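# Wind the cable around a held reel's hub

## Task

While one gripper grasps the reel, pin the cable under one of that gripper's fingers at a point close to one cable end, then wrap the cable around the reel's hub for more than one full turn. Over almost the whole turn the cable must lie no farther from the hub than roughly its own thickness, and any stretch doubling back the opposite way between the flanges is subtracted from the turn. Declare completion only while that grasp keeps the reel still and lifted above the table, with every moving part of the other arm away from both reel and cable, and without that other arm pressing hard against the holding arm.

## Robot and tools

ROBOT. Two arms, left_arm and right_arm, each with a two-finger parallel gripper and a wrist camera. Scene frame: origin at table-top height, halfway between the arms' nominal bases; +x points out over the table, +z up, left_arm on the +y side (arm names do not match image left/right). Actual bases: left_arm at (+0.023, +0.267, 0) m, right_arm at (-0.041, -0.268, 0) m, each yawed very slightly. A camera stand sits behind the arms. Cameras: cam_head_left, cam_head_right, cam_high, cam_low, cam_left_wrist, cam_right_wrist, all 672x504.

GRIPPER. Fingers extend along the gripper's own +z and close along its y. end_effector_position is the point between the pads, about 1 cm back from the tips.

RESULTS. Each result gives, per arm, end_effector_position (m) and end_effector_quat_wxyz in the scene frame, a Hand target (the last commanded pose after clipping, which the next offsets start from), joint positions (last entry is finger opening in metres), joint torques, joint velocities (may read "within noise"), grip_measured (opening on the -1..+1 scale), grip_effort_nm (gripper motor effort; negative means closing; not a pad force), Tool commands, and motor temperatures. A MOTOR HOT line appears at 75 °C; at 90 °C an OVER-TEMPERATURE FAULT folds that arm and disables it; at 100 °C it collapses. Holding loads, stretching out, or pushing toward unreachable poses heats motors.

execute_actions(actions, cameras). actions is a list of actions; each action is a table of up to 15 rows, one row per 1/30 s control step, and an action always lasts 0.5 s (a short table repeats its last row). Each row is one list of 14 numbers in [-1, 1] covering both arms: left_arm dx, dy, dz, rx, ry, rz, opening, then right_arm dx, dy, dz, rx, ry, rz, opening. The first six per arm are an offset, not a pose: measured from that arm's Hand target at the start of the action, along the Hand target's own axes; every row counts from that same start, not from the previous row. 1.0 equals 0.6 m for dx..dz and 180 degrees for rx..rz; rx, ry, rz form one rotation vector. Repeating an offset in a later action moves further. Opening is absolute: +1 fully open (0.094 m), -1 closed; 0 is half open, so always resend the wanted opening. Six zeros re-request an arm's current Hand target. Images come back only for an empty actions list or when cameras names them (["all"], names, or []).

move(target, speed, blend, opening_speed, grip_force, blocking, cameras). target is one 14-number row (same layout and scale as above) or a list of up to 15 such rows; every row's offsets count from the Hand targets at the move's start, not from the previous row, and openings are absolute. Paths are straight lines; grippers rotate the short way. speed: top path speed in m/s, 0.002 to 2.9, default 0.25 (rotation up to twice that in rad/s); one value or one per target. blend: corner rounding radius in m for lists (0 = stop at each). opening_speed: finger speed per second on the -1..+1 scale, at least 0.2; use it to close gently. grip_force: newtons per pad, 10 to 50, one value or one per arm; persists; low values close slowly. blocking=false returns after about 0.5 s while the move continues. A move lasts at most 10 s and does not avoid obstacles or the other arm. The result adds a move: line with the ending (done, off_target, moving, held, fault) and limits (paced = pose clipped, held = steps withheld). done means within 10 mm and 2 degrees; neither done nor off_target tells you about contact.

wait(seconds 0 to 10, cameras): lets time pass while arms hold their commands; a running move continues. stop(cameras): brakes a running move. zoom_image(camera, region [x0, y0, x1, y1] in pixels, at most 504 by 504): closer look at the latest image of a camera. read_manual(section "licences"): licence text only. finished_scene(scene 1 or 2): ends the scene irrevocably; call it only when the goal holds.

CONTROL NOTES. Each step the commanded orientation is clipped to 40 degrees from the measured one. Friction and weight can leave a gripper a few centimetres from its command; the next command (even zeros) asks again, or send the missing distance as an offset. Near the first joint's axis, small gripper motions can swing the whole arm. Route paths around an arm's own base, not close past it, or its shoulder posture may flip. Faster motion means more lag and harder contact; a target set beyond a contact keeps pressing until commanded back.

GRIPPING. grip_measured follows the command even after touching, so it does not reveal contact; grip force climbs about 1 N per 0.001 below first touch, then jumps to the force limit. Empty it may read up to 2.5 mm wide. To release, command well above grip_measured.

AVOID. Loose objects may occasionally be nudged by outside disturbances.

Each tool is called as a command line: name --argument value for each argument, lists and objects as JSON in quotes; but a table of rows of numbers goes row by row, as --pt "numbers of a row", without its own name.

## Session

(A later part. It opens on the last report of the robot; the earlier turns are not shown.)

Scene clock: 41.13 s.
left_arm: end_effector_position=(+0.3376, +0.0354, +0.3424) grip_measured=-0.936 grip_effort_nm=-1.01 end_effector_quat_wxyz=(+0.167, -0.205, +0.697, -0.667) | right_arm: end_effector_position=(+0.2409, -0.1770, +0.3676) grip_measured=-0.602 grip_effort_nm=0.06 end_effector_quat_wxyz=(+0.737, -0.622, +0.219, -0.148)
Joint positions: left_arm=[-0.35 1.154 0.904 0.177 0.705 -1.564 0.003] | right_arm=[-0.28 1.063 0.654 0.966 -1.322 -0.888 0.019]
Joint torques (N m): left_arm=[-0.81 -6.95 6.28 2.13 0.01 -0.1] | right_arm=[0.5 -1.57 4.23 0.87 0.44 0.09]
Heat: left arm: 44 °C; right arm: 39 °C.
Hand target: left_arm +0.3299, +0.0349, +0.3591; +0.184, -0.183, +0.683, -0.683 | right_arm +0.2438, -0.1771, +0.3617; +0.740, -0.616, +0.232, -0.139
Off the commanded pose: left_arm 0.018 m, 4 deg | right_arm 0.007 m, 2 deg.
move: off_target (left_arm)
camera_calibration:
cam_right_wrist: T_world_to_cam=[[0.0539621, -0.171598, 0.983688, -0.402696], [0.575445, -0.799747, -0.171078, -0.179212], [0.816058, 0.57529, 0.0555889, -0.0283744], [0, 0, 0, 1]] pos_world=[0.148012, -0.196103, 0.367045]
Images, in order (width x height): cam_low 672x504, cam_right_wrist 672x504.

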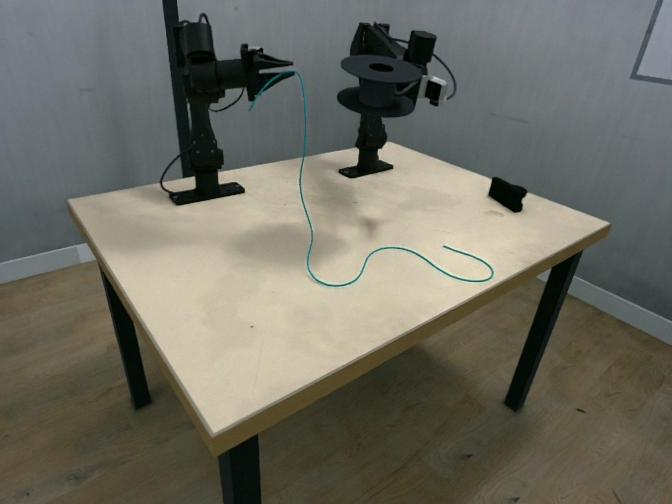

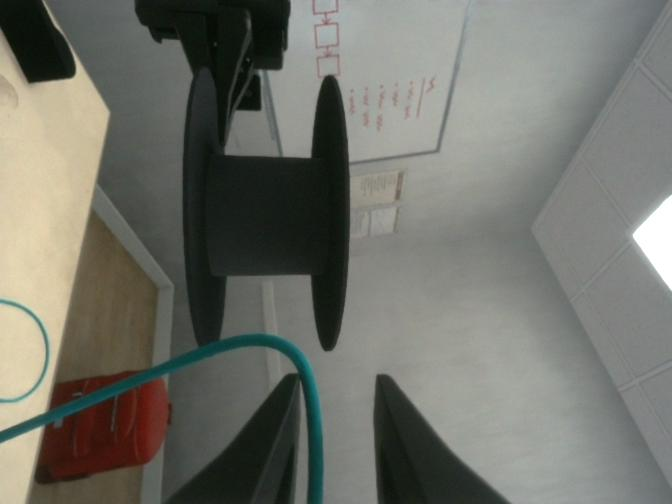

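move --target '[0,0,0,0,0,0,-1,0,0.01,0.09,0,0,0,-0.6]' --speed 0.08 --cameras '["cam_right_wrist","cam_low"]'

Scene clock: 42.90 s.
left_arm: end_effector_position=(+0.3376, +0.0354, +0.3424) grip_measured=-0.936 grip_effort_nm=-1.01 end_effector_quat_wxyz=(+0.167, -0.205, +0.697, -0.667) | right_arm: end_effector_position=(+0.2678, -0.1310, +0.3547) grip_measured=-0.602 grip_effort_nm=0.06 end_effector_quat_wxyz=(+0.739, -0.618, +0.232, -0.136)
Joint positions: left_arm=[-0.35 1.154 0.904 0.177 0.705 -1.564 0.003] | right_arm=[-0.036 1.101 0.693 0.69 -1.093 -1.142 0.019]
Joint torques (N m): left_arm=[-0.81 -6.95 6.28 2.13 0.01 -0.1] | right_arm=[0.53 -2.14 8.05 1.02 0.2 0.01]
Heat: left arm: 45 °C; right arm: 40 °C.
Hand target: left_arm +0.3299, +0.0349, +0.3591; +0.184, -0.183, +0.683, -0.683 | right_arm +0.2710, -0.1301, +0.3630; +0.740, -0.616, +0.232, -0.139
Off the commanded pose: left_arm 0.018 m, 4 deg | right_arm 0.009 m, 0 deg.
move: off_target (left_arm)
camera_calibration:
cam_right_wrist: T_world_to_cam=[[0.0855486, -0.188617, 0.978317, -0.392343], [0.568809, -0.796926, -0.203385, -0.146572], [0.818009, 0.573875, 0.0391113, -0.0709603], [0, 0, 0, 1]] pos_world=[0.174982, -0.150088, 0.356801]
Images, in order (width x height): cam_low 672x504, cam_right_wrist 672x504.

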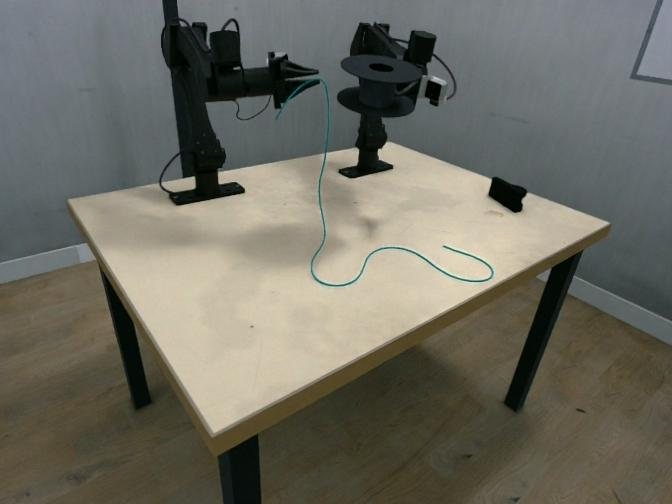

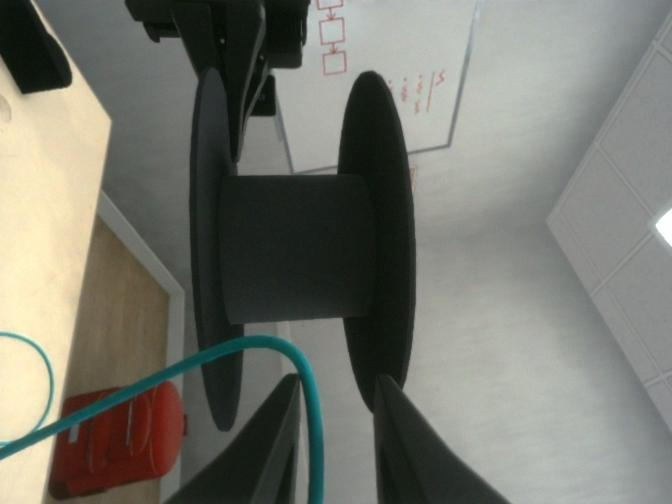

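move --pt "0 0 0 0 0 0 -1 0 -0.018 -0.01 0 0 0 -0.6" --pt "0 0 0 0 0 0 -1 0 -0.018 0.02 0 0 0 -0.6" --speed 0.08 --cameras '["cam_right_wrist"]'

Scene clock: 44.63 s.
left_arm: end_effector_position=(+0.3376, +0.0354, +0.3424) grip_measured=-0.936 grip_effort_nm=-1.02 end_effector_quat_wxyz=(+0.167, -0.205, +0.697, -0.667) | right_arm: end_effector_position=(+0.2751, -0.1232, +0.3672) grip_measured=-0.602 grip_effort_nm=0.06 end_effector_quat_wxyz=(+0.739, -0.618, +0.232, -0.137)
Joint positions: left_arm=[-0.35 1.154 0.904 0.177 0.705 -1.564 0.003] | right_arm=[0.002 1.121 0.758 0.627 -1.056 -1.163 0.019]
Joint torques (N m): left_arm=[-0.8 -6.95 6.27 2.13 0.01 -0.1] | right_arm=[0.54 -2.3 8.05 1.07 0.19 0.01]
Heat: left arm: 45 °C; right arm: 40 °C.
Hand target: left_arm +0.3299, +0.0349, +0.3591; +0.184, -0.183, +0.683, -0.683 | right_arm +0.2781, -0.1222, +0.3751; +0.740, -0.616, +0.232, -0.139
Off the commanded pose: left_arm 0.018 m, 4 deg | right_arm 0.009 m, 0 deg.
move: off_target (left_arm)
camera_calibration:
cam_right_wrist: T_world_to_cam=[[0.0843226, -0.188472, 0.978452, -0.403436], [0.568477, -0.797367, -0.202582, -0.142288], [0.818366, 0.57331, 0.0399058, -0.0823329], [0, 0, 0, 1]] pos_world=[0.182285, -0.14229, 0.369203]
Images, in order (width x height): cam_right_wrist 672x504.

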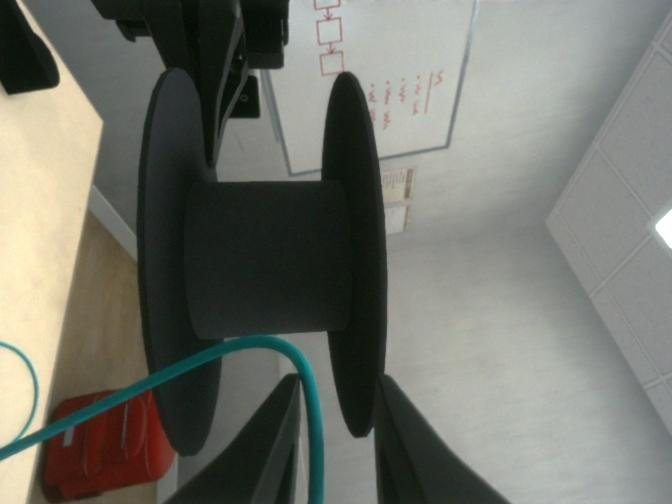

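move --pt "0 0 0 0 0 0 -1 0 -0.007 0.0 0 0 0 -0.6" --pt "0 0 0 0 0 0 -1 0 -0.007 0.048 0 0 0 -0.6" --speed 0.06 --cameras '["cam_right_wrist","cam_low"]'

Scene clock: 46.70 s.
left_arm: end_effector_position=(+0.3377, +0.0355, +0.3424) grip_measured=-0.936 grip_effort_nm=-1.02 end_effector_quat_wxyz=(+0.168, -0.205, +0.697, -0.667) | right_arm: end_effector_position=(+0.2902, -0.1001, +0.3754) grip_measured=-0.602 grip_effort_nm=0.06 end_effector_quat_wxyz=(+0.739, -0.618, +0.232, -0.137)
Joint positions: left_arm=[-0.35 1.154 0.904 0.177 0.705 -1.564 0.003] | right_arm=[0.101 1.18 0.835 0.571 -0.958 -1.209 0.019]
Joint torques (N m): left_arm=[-0.81 -6.95 6.28 2.13 0.01 -0.11] | right_arm=[0.51 -2.81 8.17 1.15 0.17 -0.02]
Heat: left arm: 46 °C; right arm: 41 °C.
Hand target: left_arm +0.3299, +0.0349, +0.3591; +0.183, -0.183, +0.683, -0.683 | right_arm +0.2932, -0.0987, +0.3832; +0.740, -0.616, +0.232, -0.139
Off the commanded pose: left_arm 0.018 m, 4 deg | right_arm 0.008 m, 0 deg.
move: off_target (left_arm)
camera_calibration:
cam_right_wrist: T_world_to_cam=[[0.0836153, -0.188569, 0.978494, -0.408124], [0.568008, -0.797778, -0.20228, -0.130668], [0.818764, 0.572706, 0.0404023, -0.108628], [0, 0, 0, 1]] pos_world=[0.197287, -0.118991, 0.377304]
Images, in order (width x height): cam_low 672x504, cam_right_wrist 672x504.

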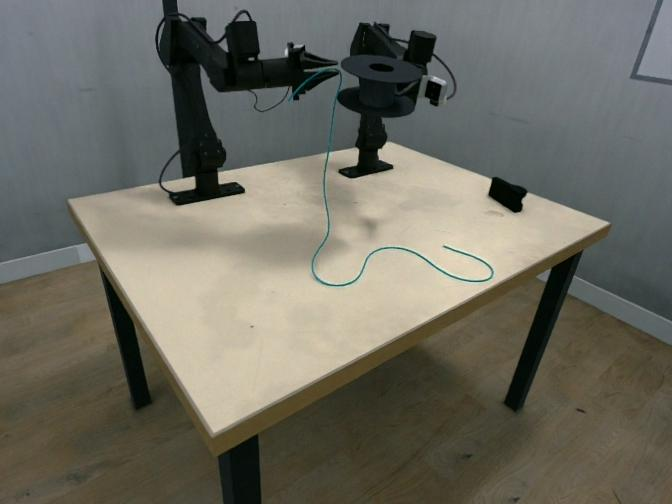

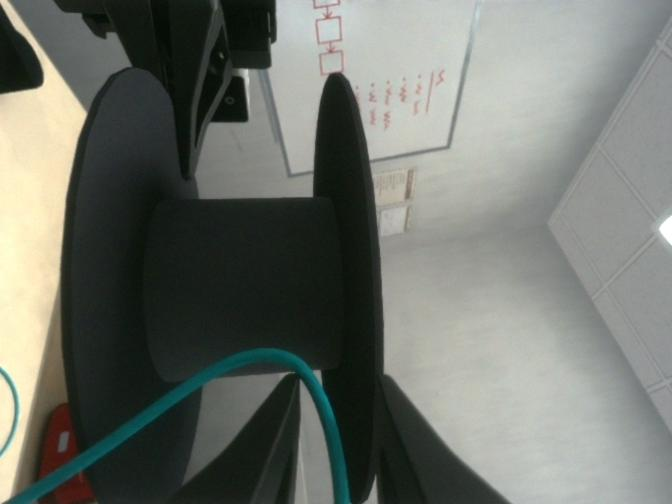

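move --target '[0,0,0,0,0,0,-1,0,-0.004,0.005,0,0,0,-1]' --opening_speed 0.3 --cameras '["cam_right_wrist","cam_low","cam_left_wrist"]'

Scene clock: 48.40 s.
left_arm: end_effector_position=(+0.3377, +0.0355, +0.3424) grip_measured=-0.936 grip_effort_nm=-1.02 end_effector_quat_wxyz=(+0.168, -0.205, +0.697, -0.667) | right_arm: end_effector_position=(+0.2921, -0.0983, +0.3782) grip_measured=-0.954 grip_effort_nm=-1.04 end_effector_quat_wxyz=(+0.739, -0.618, +0.232, -0.138)
Joint positions: left_arm=[-0.35 1.154 0.904 0.177 0.705 -1.564 0.003] | right_arm=[0.109 1.186 0.851 0.559 -0.949 -1.213 0.002]
Joint torques (N m): left_arm=[-0.81 -6.95 6.27 2.13 0.02 -0.11] | right_arm=[0.55 -2.84 8.18 1.15 0.18 0.02]
Heat: left arm: 46 °C; right arm: 41 °C.
Hand target: left_arm +0.3299, +0.0349, +0.3591; +0.183, -0.183, +0.683, -0.683 | right_arm +0.2950, -0.0966, +0.3858; +0.740, -0.616, +0.232, -0.139
Off the commanded pose: left_arm 0.018 m, 4 deg | right_arm 0.008 m, 0 deg.
move: off_target (left_arm)
camera_calibration:
cam_left_wrist: T_world_to_cam=[[0.0413027, -0.0369317, 0.998464, -0.353671], [-0.994096, -0.101875, 0.0373538, 0.363853], [0.100339, -0.994111, -0.0409213, 0.105078], [0, 0, 0, 1]] pos_world=[0.365769, 0.128466, 0.343837]
cam_right_wrist: T_world_to_cam=[[0.0828908, -0.188521, 0.978565, -0.410552], [0.567003, -0.798594, -0.201878, -0.129774], [0.819534, 0.571583, 0.0406958, -0.111864], [0, 0, 0, 1]] pos_world=[0.19929, -0.117095, 0.380105]
Images, in order (width x height): cam_low 672x504, cam_left_wrist 672x504, cam_right_wrist 672x504.

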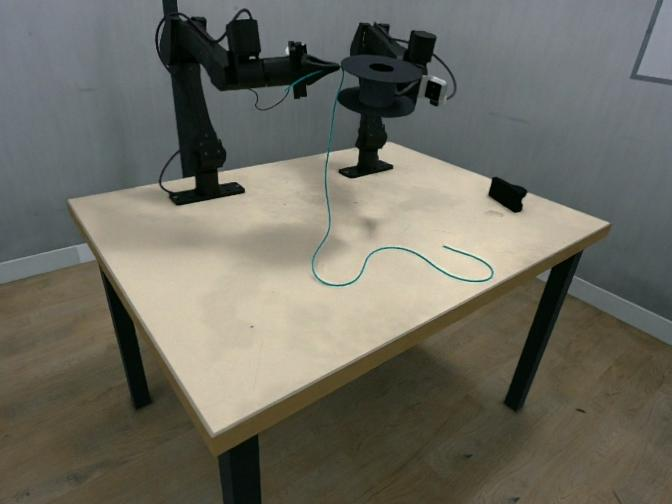

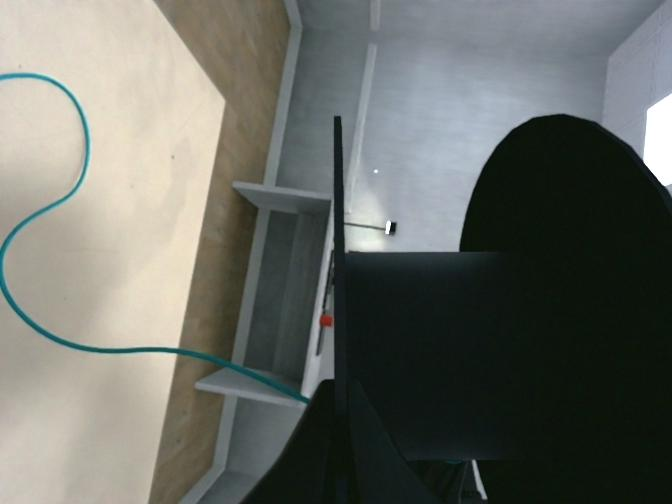

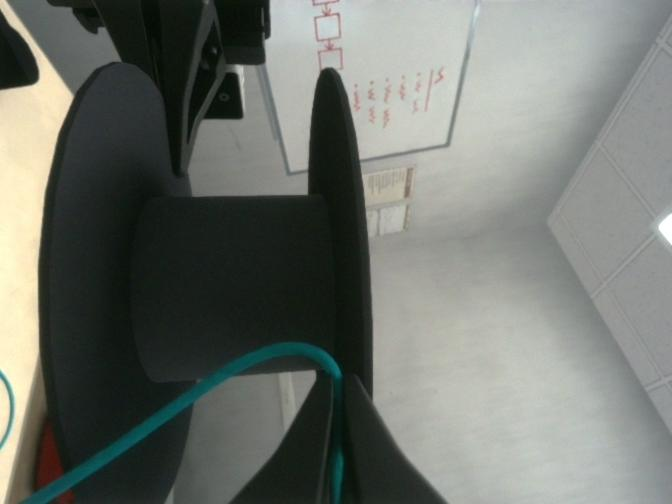

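zoom_image --camera "cam_right_wrist" --region '[250, 320, 430, 504]'

zoom_image --camera "cam_low" --region '[280, 30, 430, 140]'

Scaled by 2.739 from the camera's 672x504 image, which has a finer 960x720 frame.

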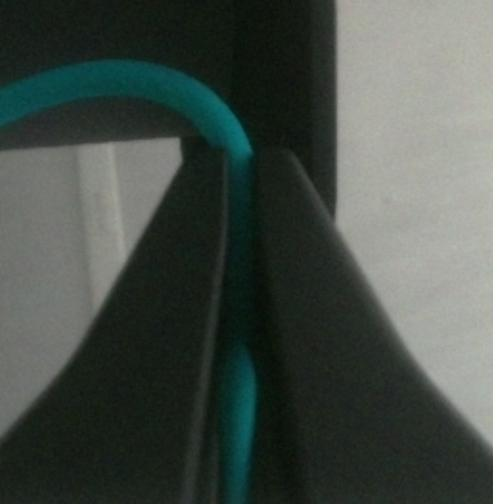

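Scaled by 3.360 from the camera's 672x504 image, which has a finer 960x720 frame.

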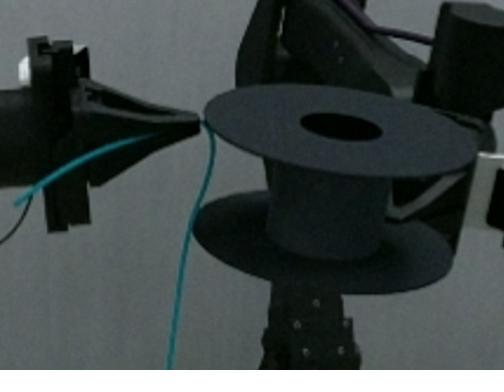

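move --target '[0,0,0,0,0,0,-1,0,0,0,0,0,0,-0.6]' --opening_speed 0.5 --cameras '["cam_right_wrist","cam_low","cam_head_right"]'

zoom_image --camera "cam_low" --region '[280, 30, 430, 140]'

zoom_image --camera "cam_head_right" --region '[340, 180, 490, 330]'

Scene clock: 50.97 s.
left_arm: end_effector_position=(+0.3377, +0.0355, +0.3424) grip_measured=-0.936 grip_effort_nm=-1.01 end_effector_quat_wxyz=(+0.168, -0.205, +0.697, -0.667) | right_arm: end_effector_position=(+0.2921, -0.0983, +0.3782) grip_measured=-0.602 grip_effort_nm=0.06 end_effector_quat_wxyz=(+0.739, -0.618, +0.232, -0.138)
Joint positions: left_arm=[-0.35 1.154 0.904 0.177 0.705 -1.564 0.003] | right_arm=[0.109 1.186 0.851 0.559 -0.949 -1.213 0.019]
Joint torques (N m): left_arm=[-0.8 -6.97 6.27 2.13 0.01 -0.1] | right_arm=[0.55 -2.81 8.17 1.15 0.18 0.01]
Heat: left arm: 46 °C; right arm: 41 °C.
Hand target: left_arm +0.3299, +0.0349, +0.3591; +0.183, -0.183, +0.683, -0.683 | right_arm +0.2950, -0.0966, +0.3858; +0.740, -0.616, +0.232, -0.139
Off the commanded pose: left_arm 0.018 m, 4 deg | right_arm 0.008 m, 0 deg.
move: off_target (left_arm)
camera_calibration:
cam_right_wrist: T_world_to_cam=[[0.0828908, -0.188521, 0.978565, -0.410552], [0.567003, -0.798594, -0.201878, -0.129774], [0.819534, 0.571583, 0.0406958, -0.111864], [0, 0, 0, 1]] pos_world=[0.19929, -0.117095, 0.380105]
Images, in order (width x height): cam_head_right 672x504, cam_low 672x504, cam_right_wrist 672x504.

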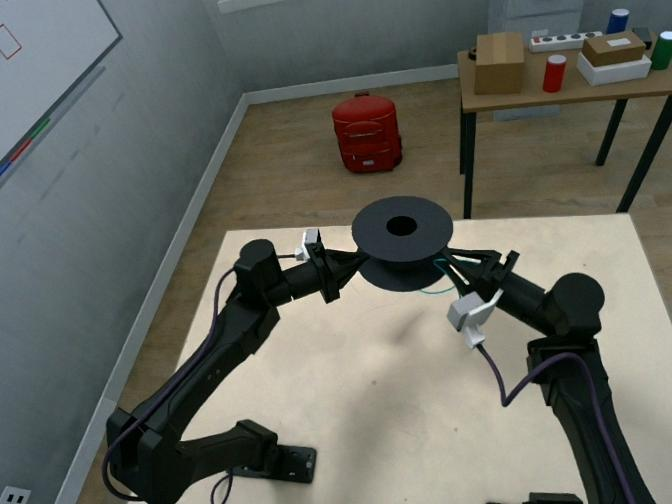

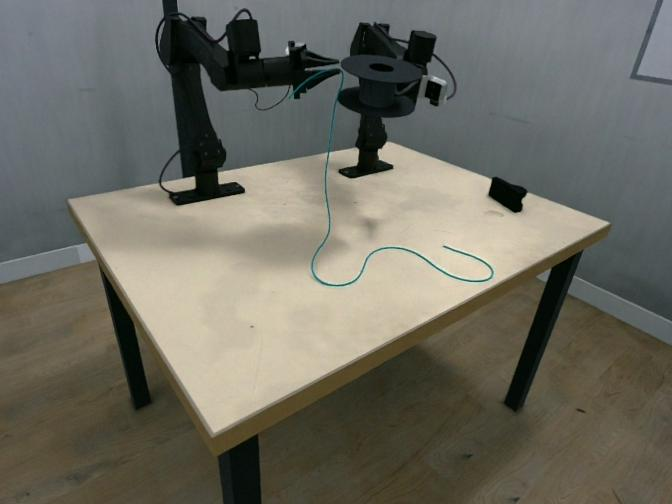

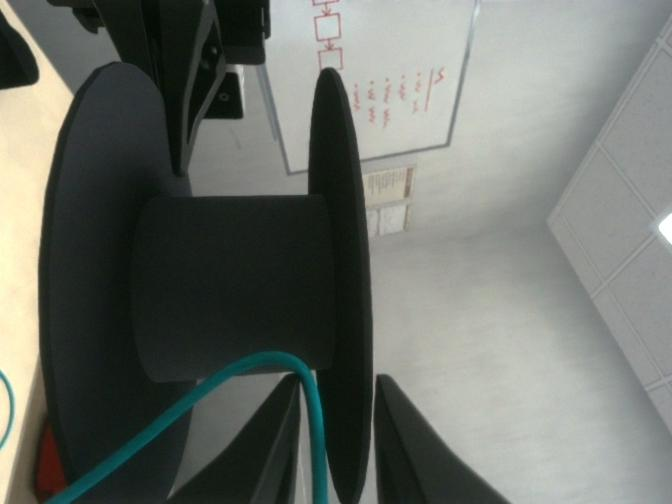

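Scaled by 3.360 from the camera's 672x504 image, which has a finer 960x720 frame.

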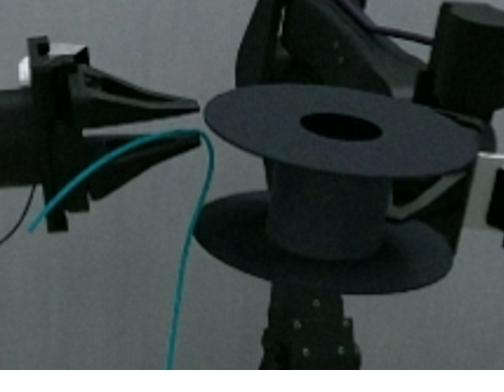

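Scaled by 3.360 from the camera's 672x504 image, which has a finer 960x720 frame.

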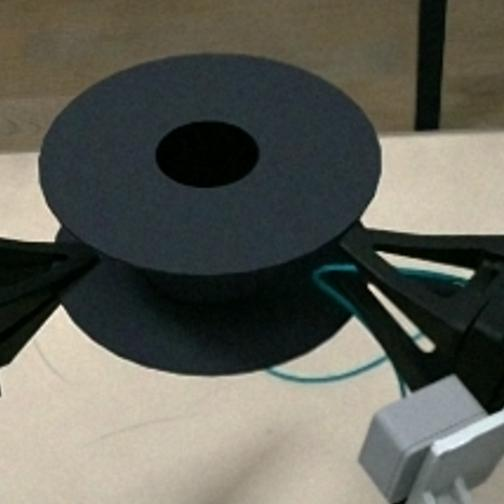

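move --pt "0 0 0 0 0 0 -1 0.03 -0.005 -0.015 0 0 0 -0.55" --pt "0 0 0 0 0 0 -1 0.03 -0.005 0.015 0 0 0 -0.55" --speed 0.06 --cameras '["cam_right_wrist","cam_low","cam_head_right"]'

zoom_image --camera "cam_low" --region '[280, 30, 430, 140]'

zoom_image --camera "cam_head_right" --region '[340, 180, 490, 330]'

Scene clock: 55.00 s.
left_arm: end_effector_position=(+0.3377, +0.0355, +0.3424) grip_measured=-0.936 grip_effort_nm=-1.02 end_effector_quat_wxyz=(+0.168, -0.205, +0.697, -0.667) | right_arm: end_effector_position=(+0.3115, -0.0998, +0.3798) grip_measured=-0.552 grip_effort_nm=0.06 end_effector_quat_wxyz=(+0.739, -0.618, +0.231, -0.138)
Joint positions: left_arm=[-0.35 1.154 0.904 0.177 0.705 -1.564 0.003] | right_arm=[0.098 1.268 0.907 0.589 -0.962 -1.208 0.021]
Joint torques (N m): left_arm=[-0.81 -6.97 6.27 2.13 0.02 -0.1] | right_arm=[0.44 -3.44 8.17 1.13 0.17 0.02]
Heat: left arm: 47 °C; right arm: 41 °C.
Hand target: left_arm +0.3299, +0.0349, +0.3591; +0.183, -0.183, +0.683, -0.683 | right_arm +0.3153, -0.0985, +0.3867; +0.740, -0.616, +0.232, -0.139
Off the commanded pose: left_arm 0.018 m, 4 deg | right_arm 0.008 m, 0 deg.
move: off_target (left_arm)
camera_calibration:
cam_right_wrist: T_world_to_cam=[[0.0822911, -0.188547, 0.97861, -0.413741], [0.568669, -0.797511, -0.201474, -0.142233], [0.81844, 0.573085, 0.0415929, -0.126773], [0, 0, 0, 1]] pos_world=[0.218687, -0.11879, 0.381508]
Images, in order (width x height): cam_head_right 672x504, cam_low 672x504, cam_right_wrist 672x504.

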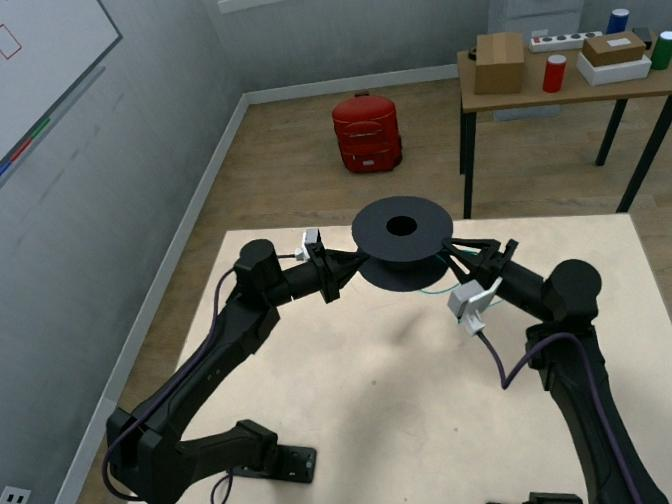

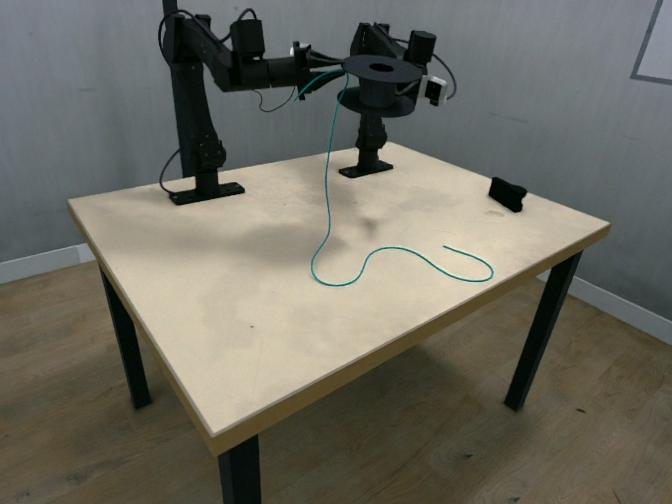

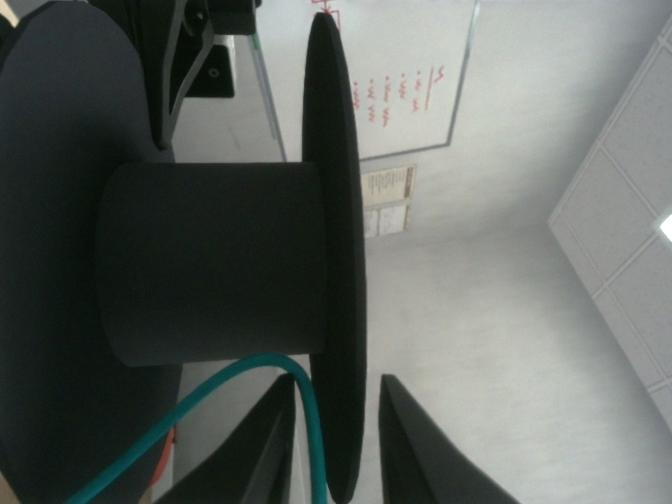

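Scaled by 3.360 from the camera's 672x504 image, which has a finer 960x720 frame.

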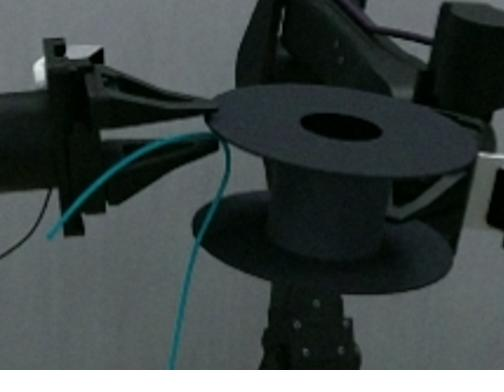

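Scaled by 3.360 from the camera's 672x504 image, which has a finer 960x720 frame.

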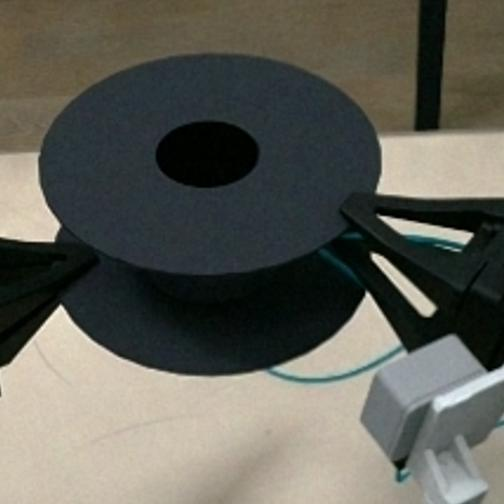

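move --pt "0 0 0 0 0 0 -1 -0.01 0 0.042 0 0 0 -0.55" --pt "0 0 0 0 0 0 -1 -0.01 -0.003 0.042 0 0 0 -1" --speed 0.05 --opening_speed 0.4 --cameras '["cam_right_wrist","cam_low","cam_head_right"]'

zoom_image --camera "cam_low" --region '[280, 30, 430, 140]'

zoom_image --camera "cam_head_right" --region '[340, 180, 490, 330]'

Scene clock: 58.00 s.
left_arm: end_effector_position=(+0.3409, +0.0373, +0.3436) grip_measured=-0.936 grip_effort_nm=-1.01 end_effector_quat_wxyz=(+0.187, -0.198, +0.697, -0.663) | right_arm: end_effector_position=(+0.3210, -0.0757, +0.3798) grip_measured=-0.888 grip_effort_nm=-1.06 end_effector_quat_wxyz=(+0.732, -0.625, +0.235, -0.138)
Joint positions: left_arm=[-0.35 1.154 0.904 0.184 0.685 -1.53 0.003] | right_arm=[0.185 1.306 0.967 0.51 -0.877 -1.267 0.005]
Joint torques (N m): left_arm=[-0.76 -6.89 6.41 2.05 0.2 -0.46] | right_arm=[0.32 -4.01 8.2 1.49 0.13 0.32]
Heat: left arm: 47 °C; right arm: 42 °C.
Hand target: left_arm +0.3299, +0.0349, +0.3591; +0.184, -0.183, +0.683, -0.683 | right_arm +0.3232, -0.0745, +0.3931; +0.740, -0.616, +0.232, -0.139
Off the commanded pose: left_arm 0.019 m, 3 deg | right_arm 0.013 m, 1 deg.
move: off_target (left_arm, right_arm)
camera_calibration:
cam_right_wrist: T_world_to_cam=[[0.0913044, -0.169902, 0.981222, -0.41259], [0.564005, -0.803244, -0.191566, -0.13096], [0.820708, 0.570905, 0.0224857, -0.142011], [0, 0, 0, 1]] pos_world=[0.228084, -0.094218, 0.382948]
Images, in order (width x height): cam_head_right 672x504, cam_low 672x504, cam_right_wrist 672x504.

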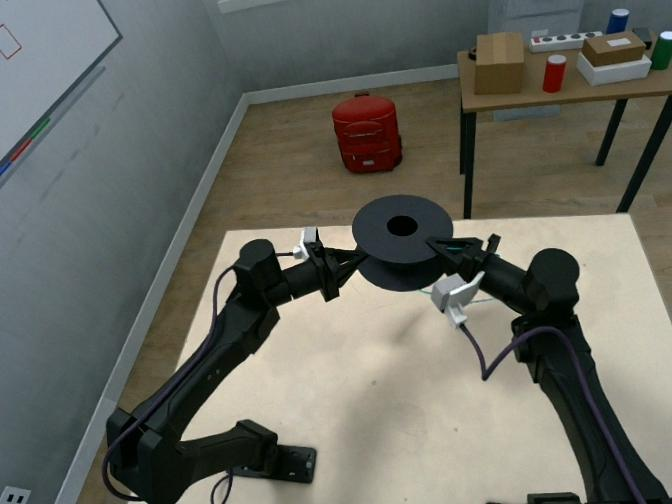

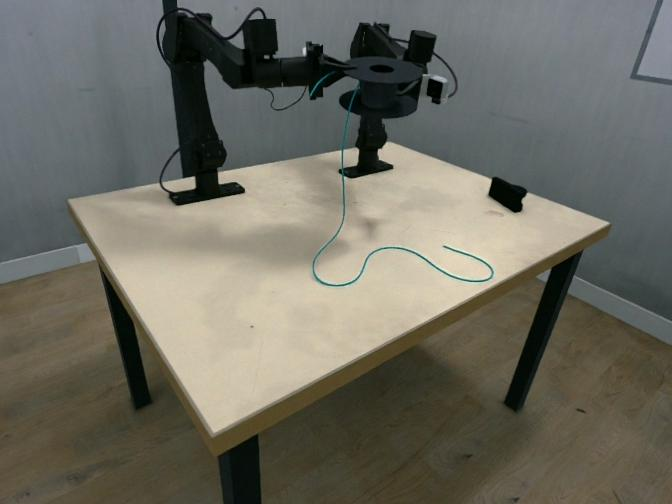

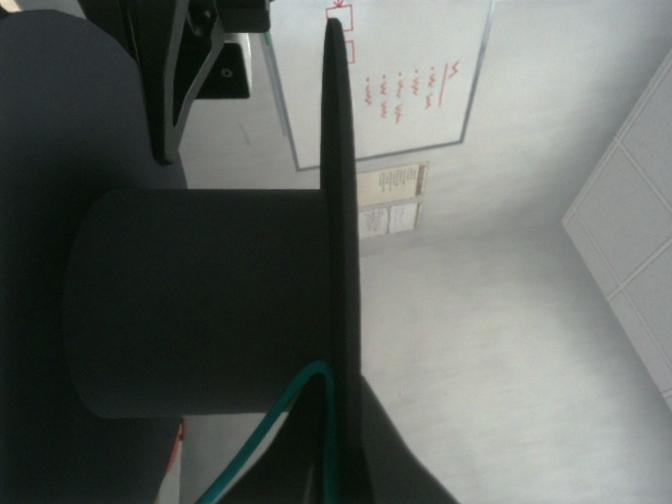

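Scaled by 3.360 from the camera's 672x504 image, which has a finer 960x720 frame.

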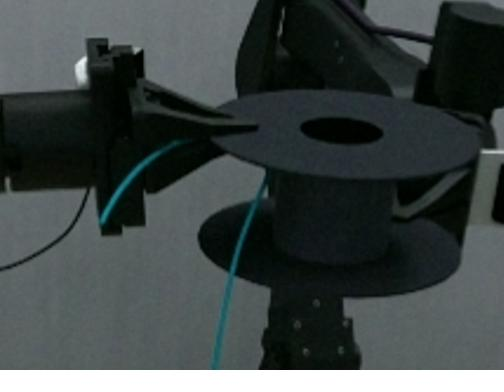

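Scaled by 3.360 from the camera's 672x504 image, which has a finer 960x720 frame.

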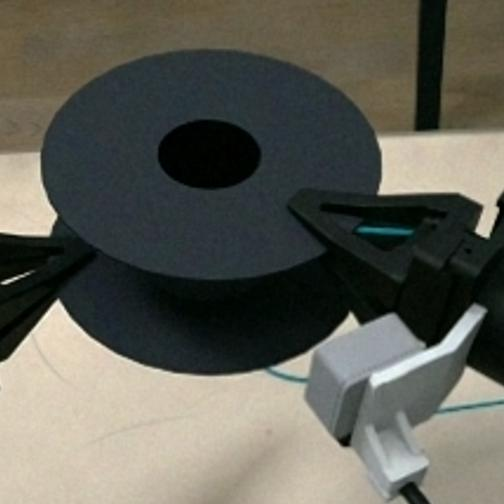

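move --pt "0 0 0 0 0 0 -0.3 0 0 0 0 0 0 -1" --pt "0 0 -0.25 0 0 0 -0.3 0 0 0 0 0 0 -1" --speed 0.12 --opening_speed 0.6 --cameras '["cam_right_wrist","cam_low","cam_head_right"]'

Scene clock: 61.70 s.
left_arm: end_effector_position=(+0.2596, +0.1655, +0.3644) grip_measured=-0.303 grip_effort_nm=0.14 end_effector_quat_wxyz=(+0.192, -0.183, +0.681, -0.683) | right_arm: end_effector_position=(+0.3229, -0.0754, +0.3753) grip_measured=-0.905 grip_effort_nm=-1.07 end_effector_quat_wxyz=(+0.730, -0.625, +0.247, -0.125)
Joint positions: left_arm=[0.334 0.803 0.771 0.067 1.384 -1.594 0.033] | right_arm=[0.185 1.312 0.967 0.497 -0.877 -1.246 0.004]
Joint torques (N m): left_arm=[0.66 -1.77 5.42 0.94 0.15 0.11] | right_arm=[0.31 -4.57 8.09 1.61 0.12 0.1]
Heat: left arm: 46 °C; right arm: 43 °C.
Hand target: left_arm +0.2548, +0.1647, +0.3591; +0.184, -0.183, +0.683, -0.683 | right_arm +0.3233, -0.0745, +0.3930; +0.740, -0.616, +0.232, -0.139
Off the commanded pose: left_arm 0.007 m, 1 deg | right_arm 0.018 m, 3 deg.
move: off_target (right_arm)
camera_calibration:
cam_right_wrist: T_world_to_cam=[[0.126597, -0.177301, 0.97598, -0.418263], [0.55834, -0.8005, -0.217846, -0.120838], [0.819896, 0.572507, -0.00234672, -0.133945], [0, 0, 0, 1]] pos_world=[0.230241, -0.0942047, 0.381578]
Images, in order (width x height): cam_head_right 672x504, cam_low 672x504, cam_right_wrist 672x504.

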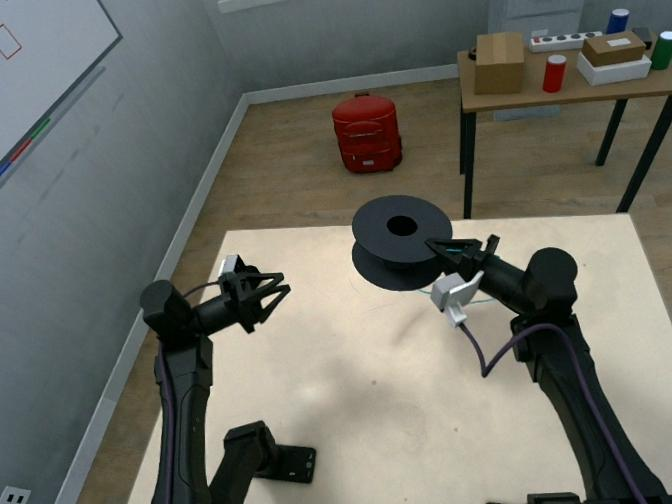

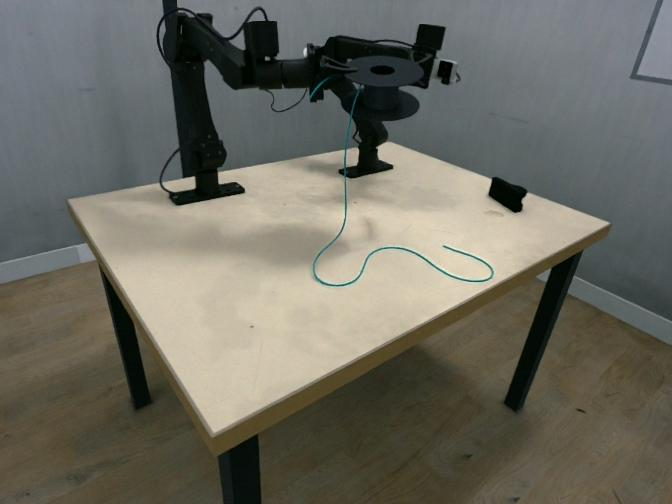

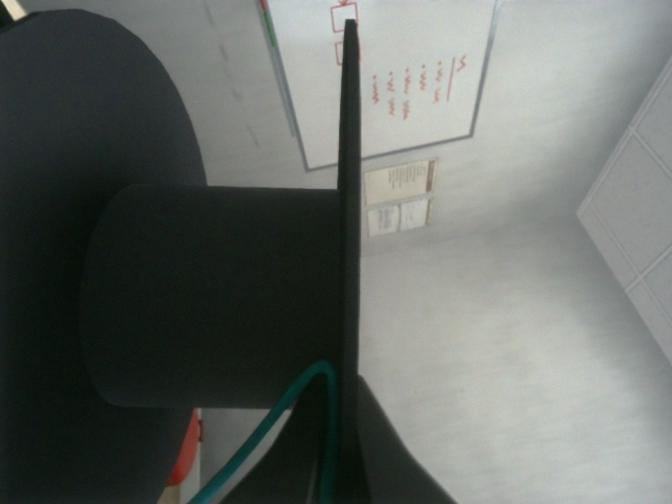

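move --target '[0,0,-0.1,0,0,0,-0.3,-0.047,-0.056,-0.005,0.103,0.145,0.423,-1]' --speed 0.2 --cameras '["all"]'

Scene clock: 66.70 s.
left_arm: end_effector_position=(+0.2300, +0.2176, +0.3633) grip_measured=-0.303 grip_effort_nm=0.14 end_effector_quat_wxyz=(+0.278, -0.276, +0.649, -0.652) | right_arm: end_effector_position=(+0.3066, -0.0678, +0.3830) grip_measured=-0.905 grip_effort_nm=-1.07 end_effector_quat_wxyz=(+0.640, -0.199, +0.723, +0.169)
Joint positions: left_arm=[0.754 0.593 0.694 0.067 1.538 -1.738 0.033] | right_arm=[0.56 1.126 1.115 -0.114 -0.01 -0.012 0.004]
Joint torques (N m): left_arm=[0.73 -0.03 4.82 1.02 0.05 -0.03] | right_arm=[0.51 -5.34 9.5 2.06 0.07 0.13]
Heat: left arm: 45 °C; right arm: 43 °C.
Hand target: left_arm +0.2247, +0.2166, +0.3590; +0.184, -0.183, +0.683, -0.683 | right_arm +0.3003, -0.0700, +0.4303; +0.683, -0.183, +0.683, +0.183
Off the commanded pose: left_arm 0.007 m, 16 deg | right_arm 0.048 m, 7 deg.
joint sent to its limit (left arm) — joint 5 (wrist yaw), upper limit. The joint targets are off in orientation, not in position.
move: off_target (left_arm, right_arm)
camera_calibration:
cam_left_wrist: T_world_to_cam=[[-0.0224375, -0.0115596, 0.999681, -0.354642], [-0.931079, -0.363952, -0.0251062, 0.339816], [0.364127, -0.931346, -0.00259676, 0.209607], [0, 0, 0, 1]] pos_world=[0.232115, 0.314794, 0.363605]
cam_right_wrist: T_world_to_cam=[[0.511634, -0.85907, 0.0151237, -0.218549], [-0.442742, -0.278686, -0.852241, 0.481302], [0.736349, 0.429339, -0.522931, 0.090434], [0, 0, 0, 1]] pos_world=[0.258319, -0.0924438, 0.460781]

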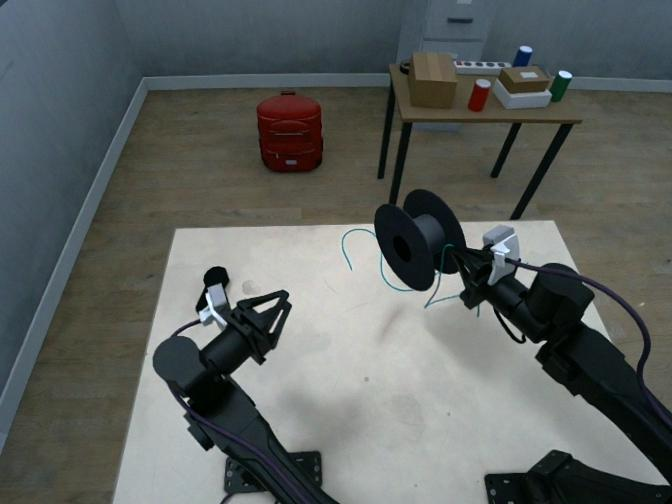

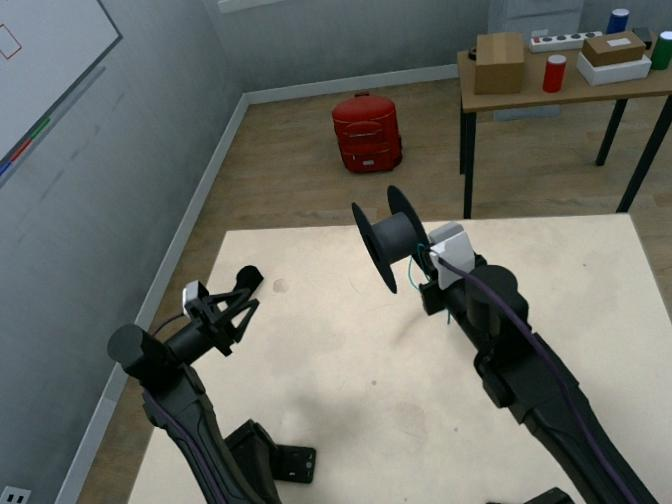

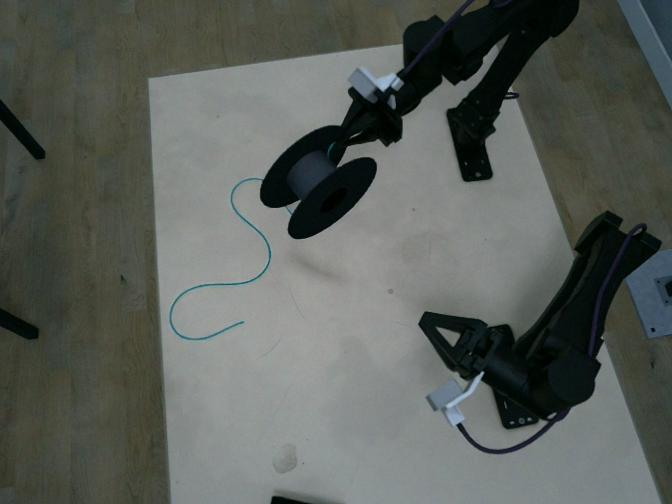

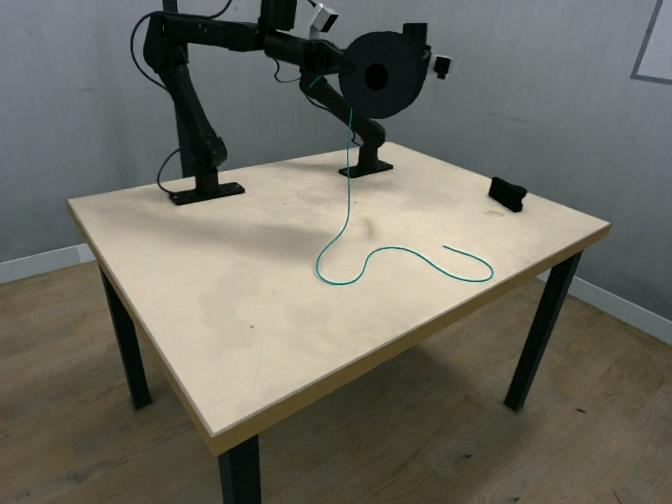

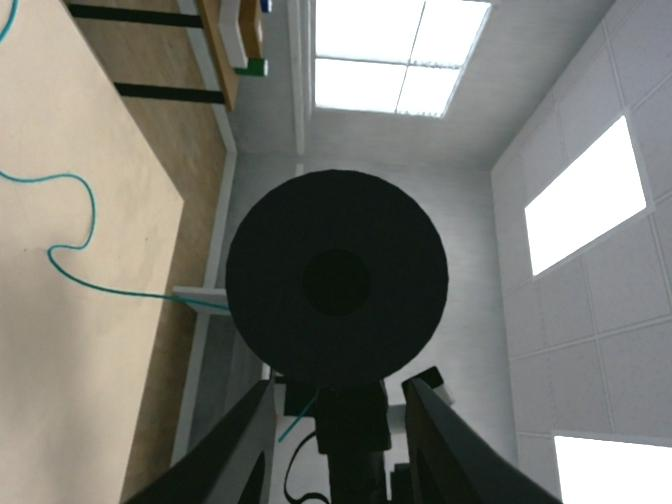

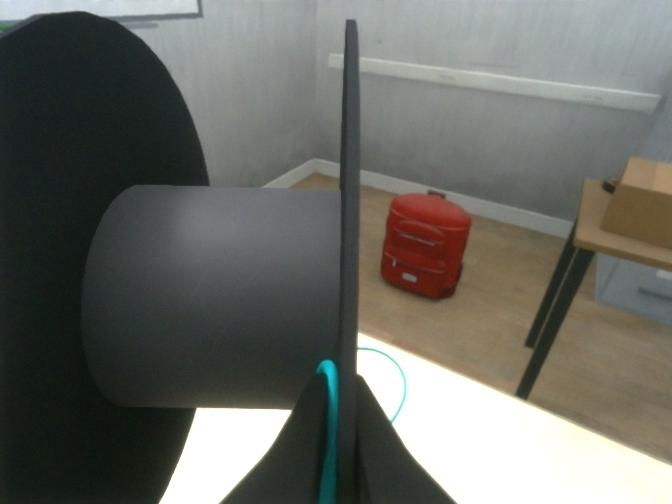

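move --target '[0.087,0.323,0.333,0,0,0.5,0.3,-0.08,0,0,0,0,0,-1]' --speed 0.2 --cameras '["cam_left_wrist","cam_low","cam_right_wrist","cam_head_left"]'

Scene clock: 72.37 s.
left_arm: end_effector_position=(+0.2785, +0.0188, +0.1674) grip_measured=+0.298 grip_effort_nm=0.15 end_effector_quat_wxyz=(+0.611, +0.351, +0.612, -0.358) | right_arm: end_effector_position=(+0.3029, -0.0700, +0.4408) grip_measured=-0.905 grip_effort_nm=-1.07 end_effector_quat_wxyz=(+0.649, -0.196, +0.715, +0.171)
Joint positions: left_arm=[-0.527 1.438 0.186 1.256 0.542 -0.011 0.061] | right_arm=[0.56 1.171 1.357 -0.286 -0.009 -0.011 0.004]
Joint torques (N m): left_arm=[-0.66 -3.37 4.79 1.7 -0.13 0.11] | right_arm=[0.55 -3.36 9.25 2.07 0.07 0.11]
Motor temperatures (°C): left_arm=[25 33 37 44 24 24 27] | right_arm=[26 34 44 37 28 24 29]
Heat: left arm: 44 °C; right arm: 44 °C.
Hand target: left_arm +0.2797, +0.0175, +0.1653; +0.613, +0.353, +0.612, -0.353 | right_arm +0.3003, -0.0700, +0.4783; +0.683, -0.183, +0.683, +0.183
Off the commanded pose: left_arm 0.003 m, 1 deg | right_arm 0.038 m, 6 deg.
move: off_target (right_arm)
camera_calibration:
cam_left_wrist: T_world_to_cam=[[-0.868942, -0.494716, -0.0139933, 0.254573], [-0.194264, 0.366946, -0.909732, 0.236894], [0.455194, -0.787786, -0.41496, 0.0471053], [0, 0, 0, 1]] pos_world=[0.245787, 0.0761227, 0.238619]
cam_right_wrist: T_world_to_cam=[[0.510569, -0.859714, 0.014502, -0.218912], [-0.425276, -0.267151, -0.864738, 0.529352], [0.747301, 0.435341, -0.502014, 0.112186], [0, 0, 0, 1]] pos_world=[0.253053, -0.0956246, 0.517244]
Images, in order (width x height): cam_head_left 672x504, cam_low 672x504, cam_left_wrist 672x504, cam_right_wrist 672x504.

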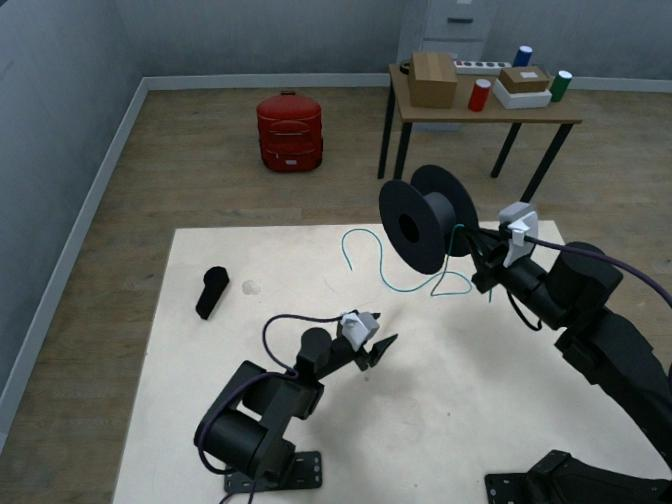

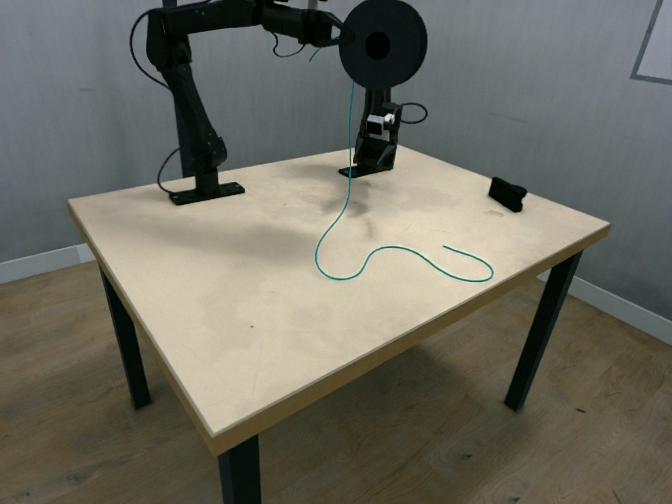

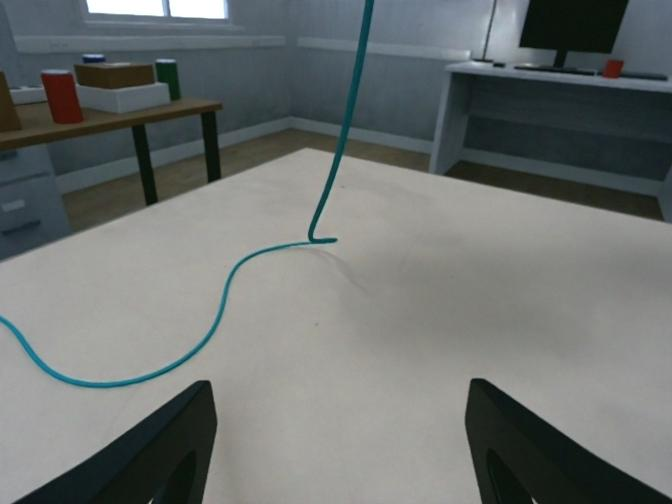

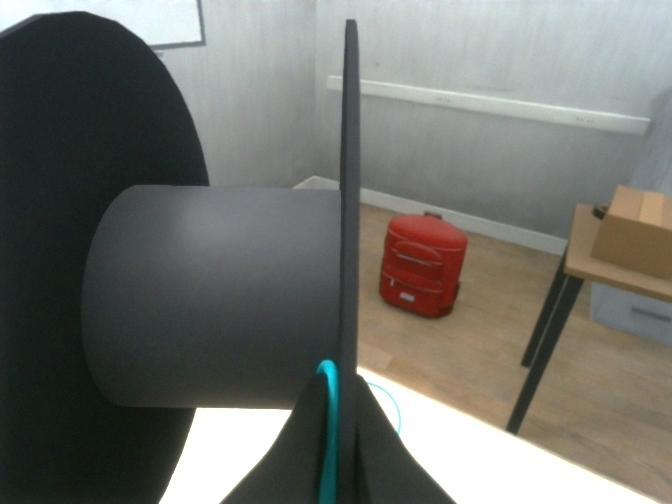

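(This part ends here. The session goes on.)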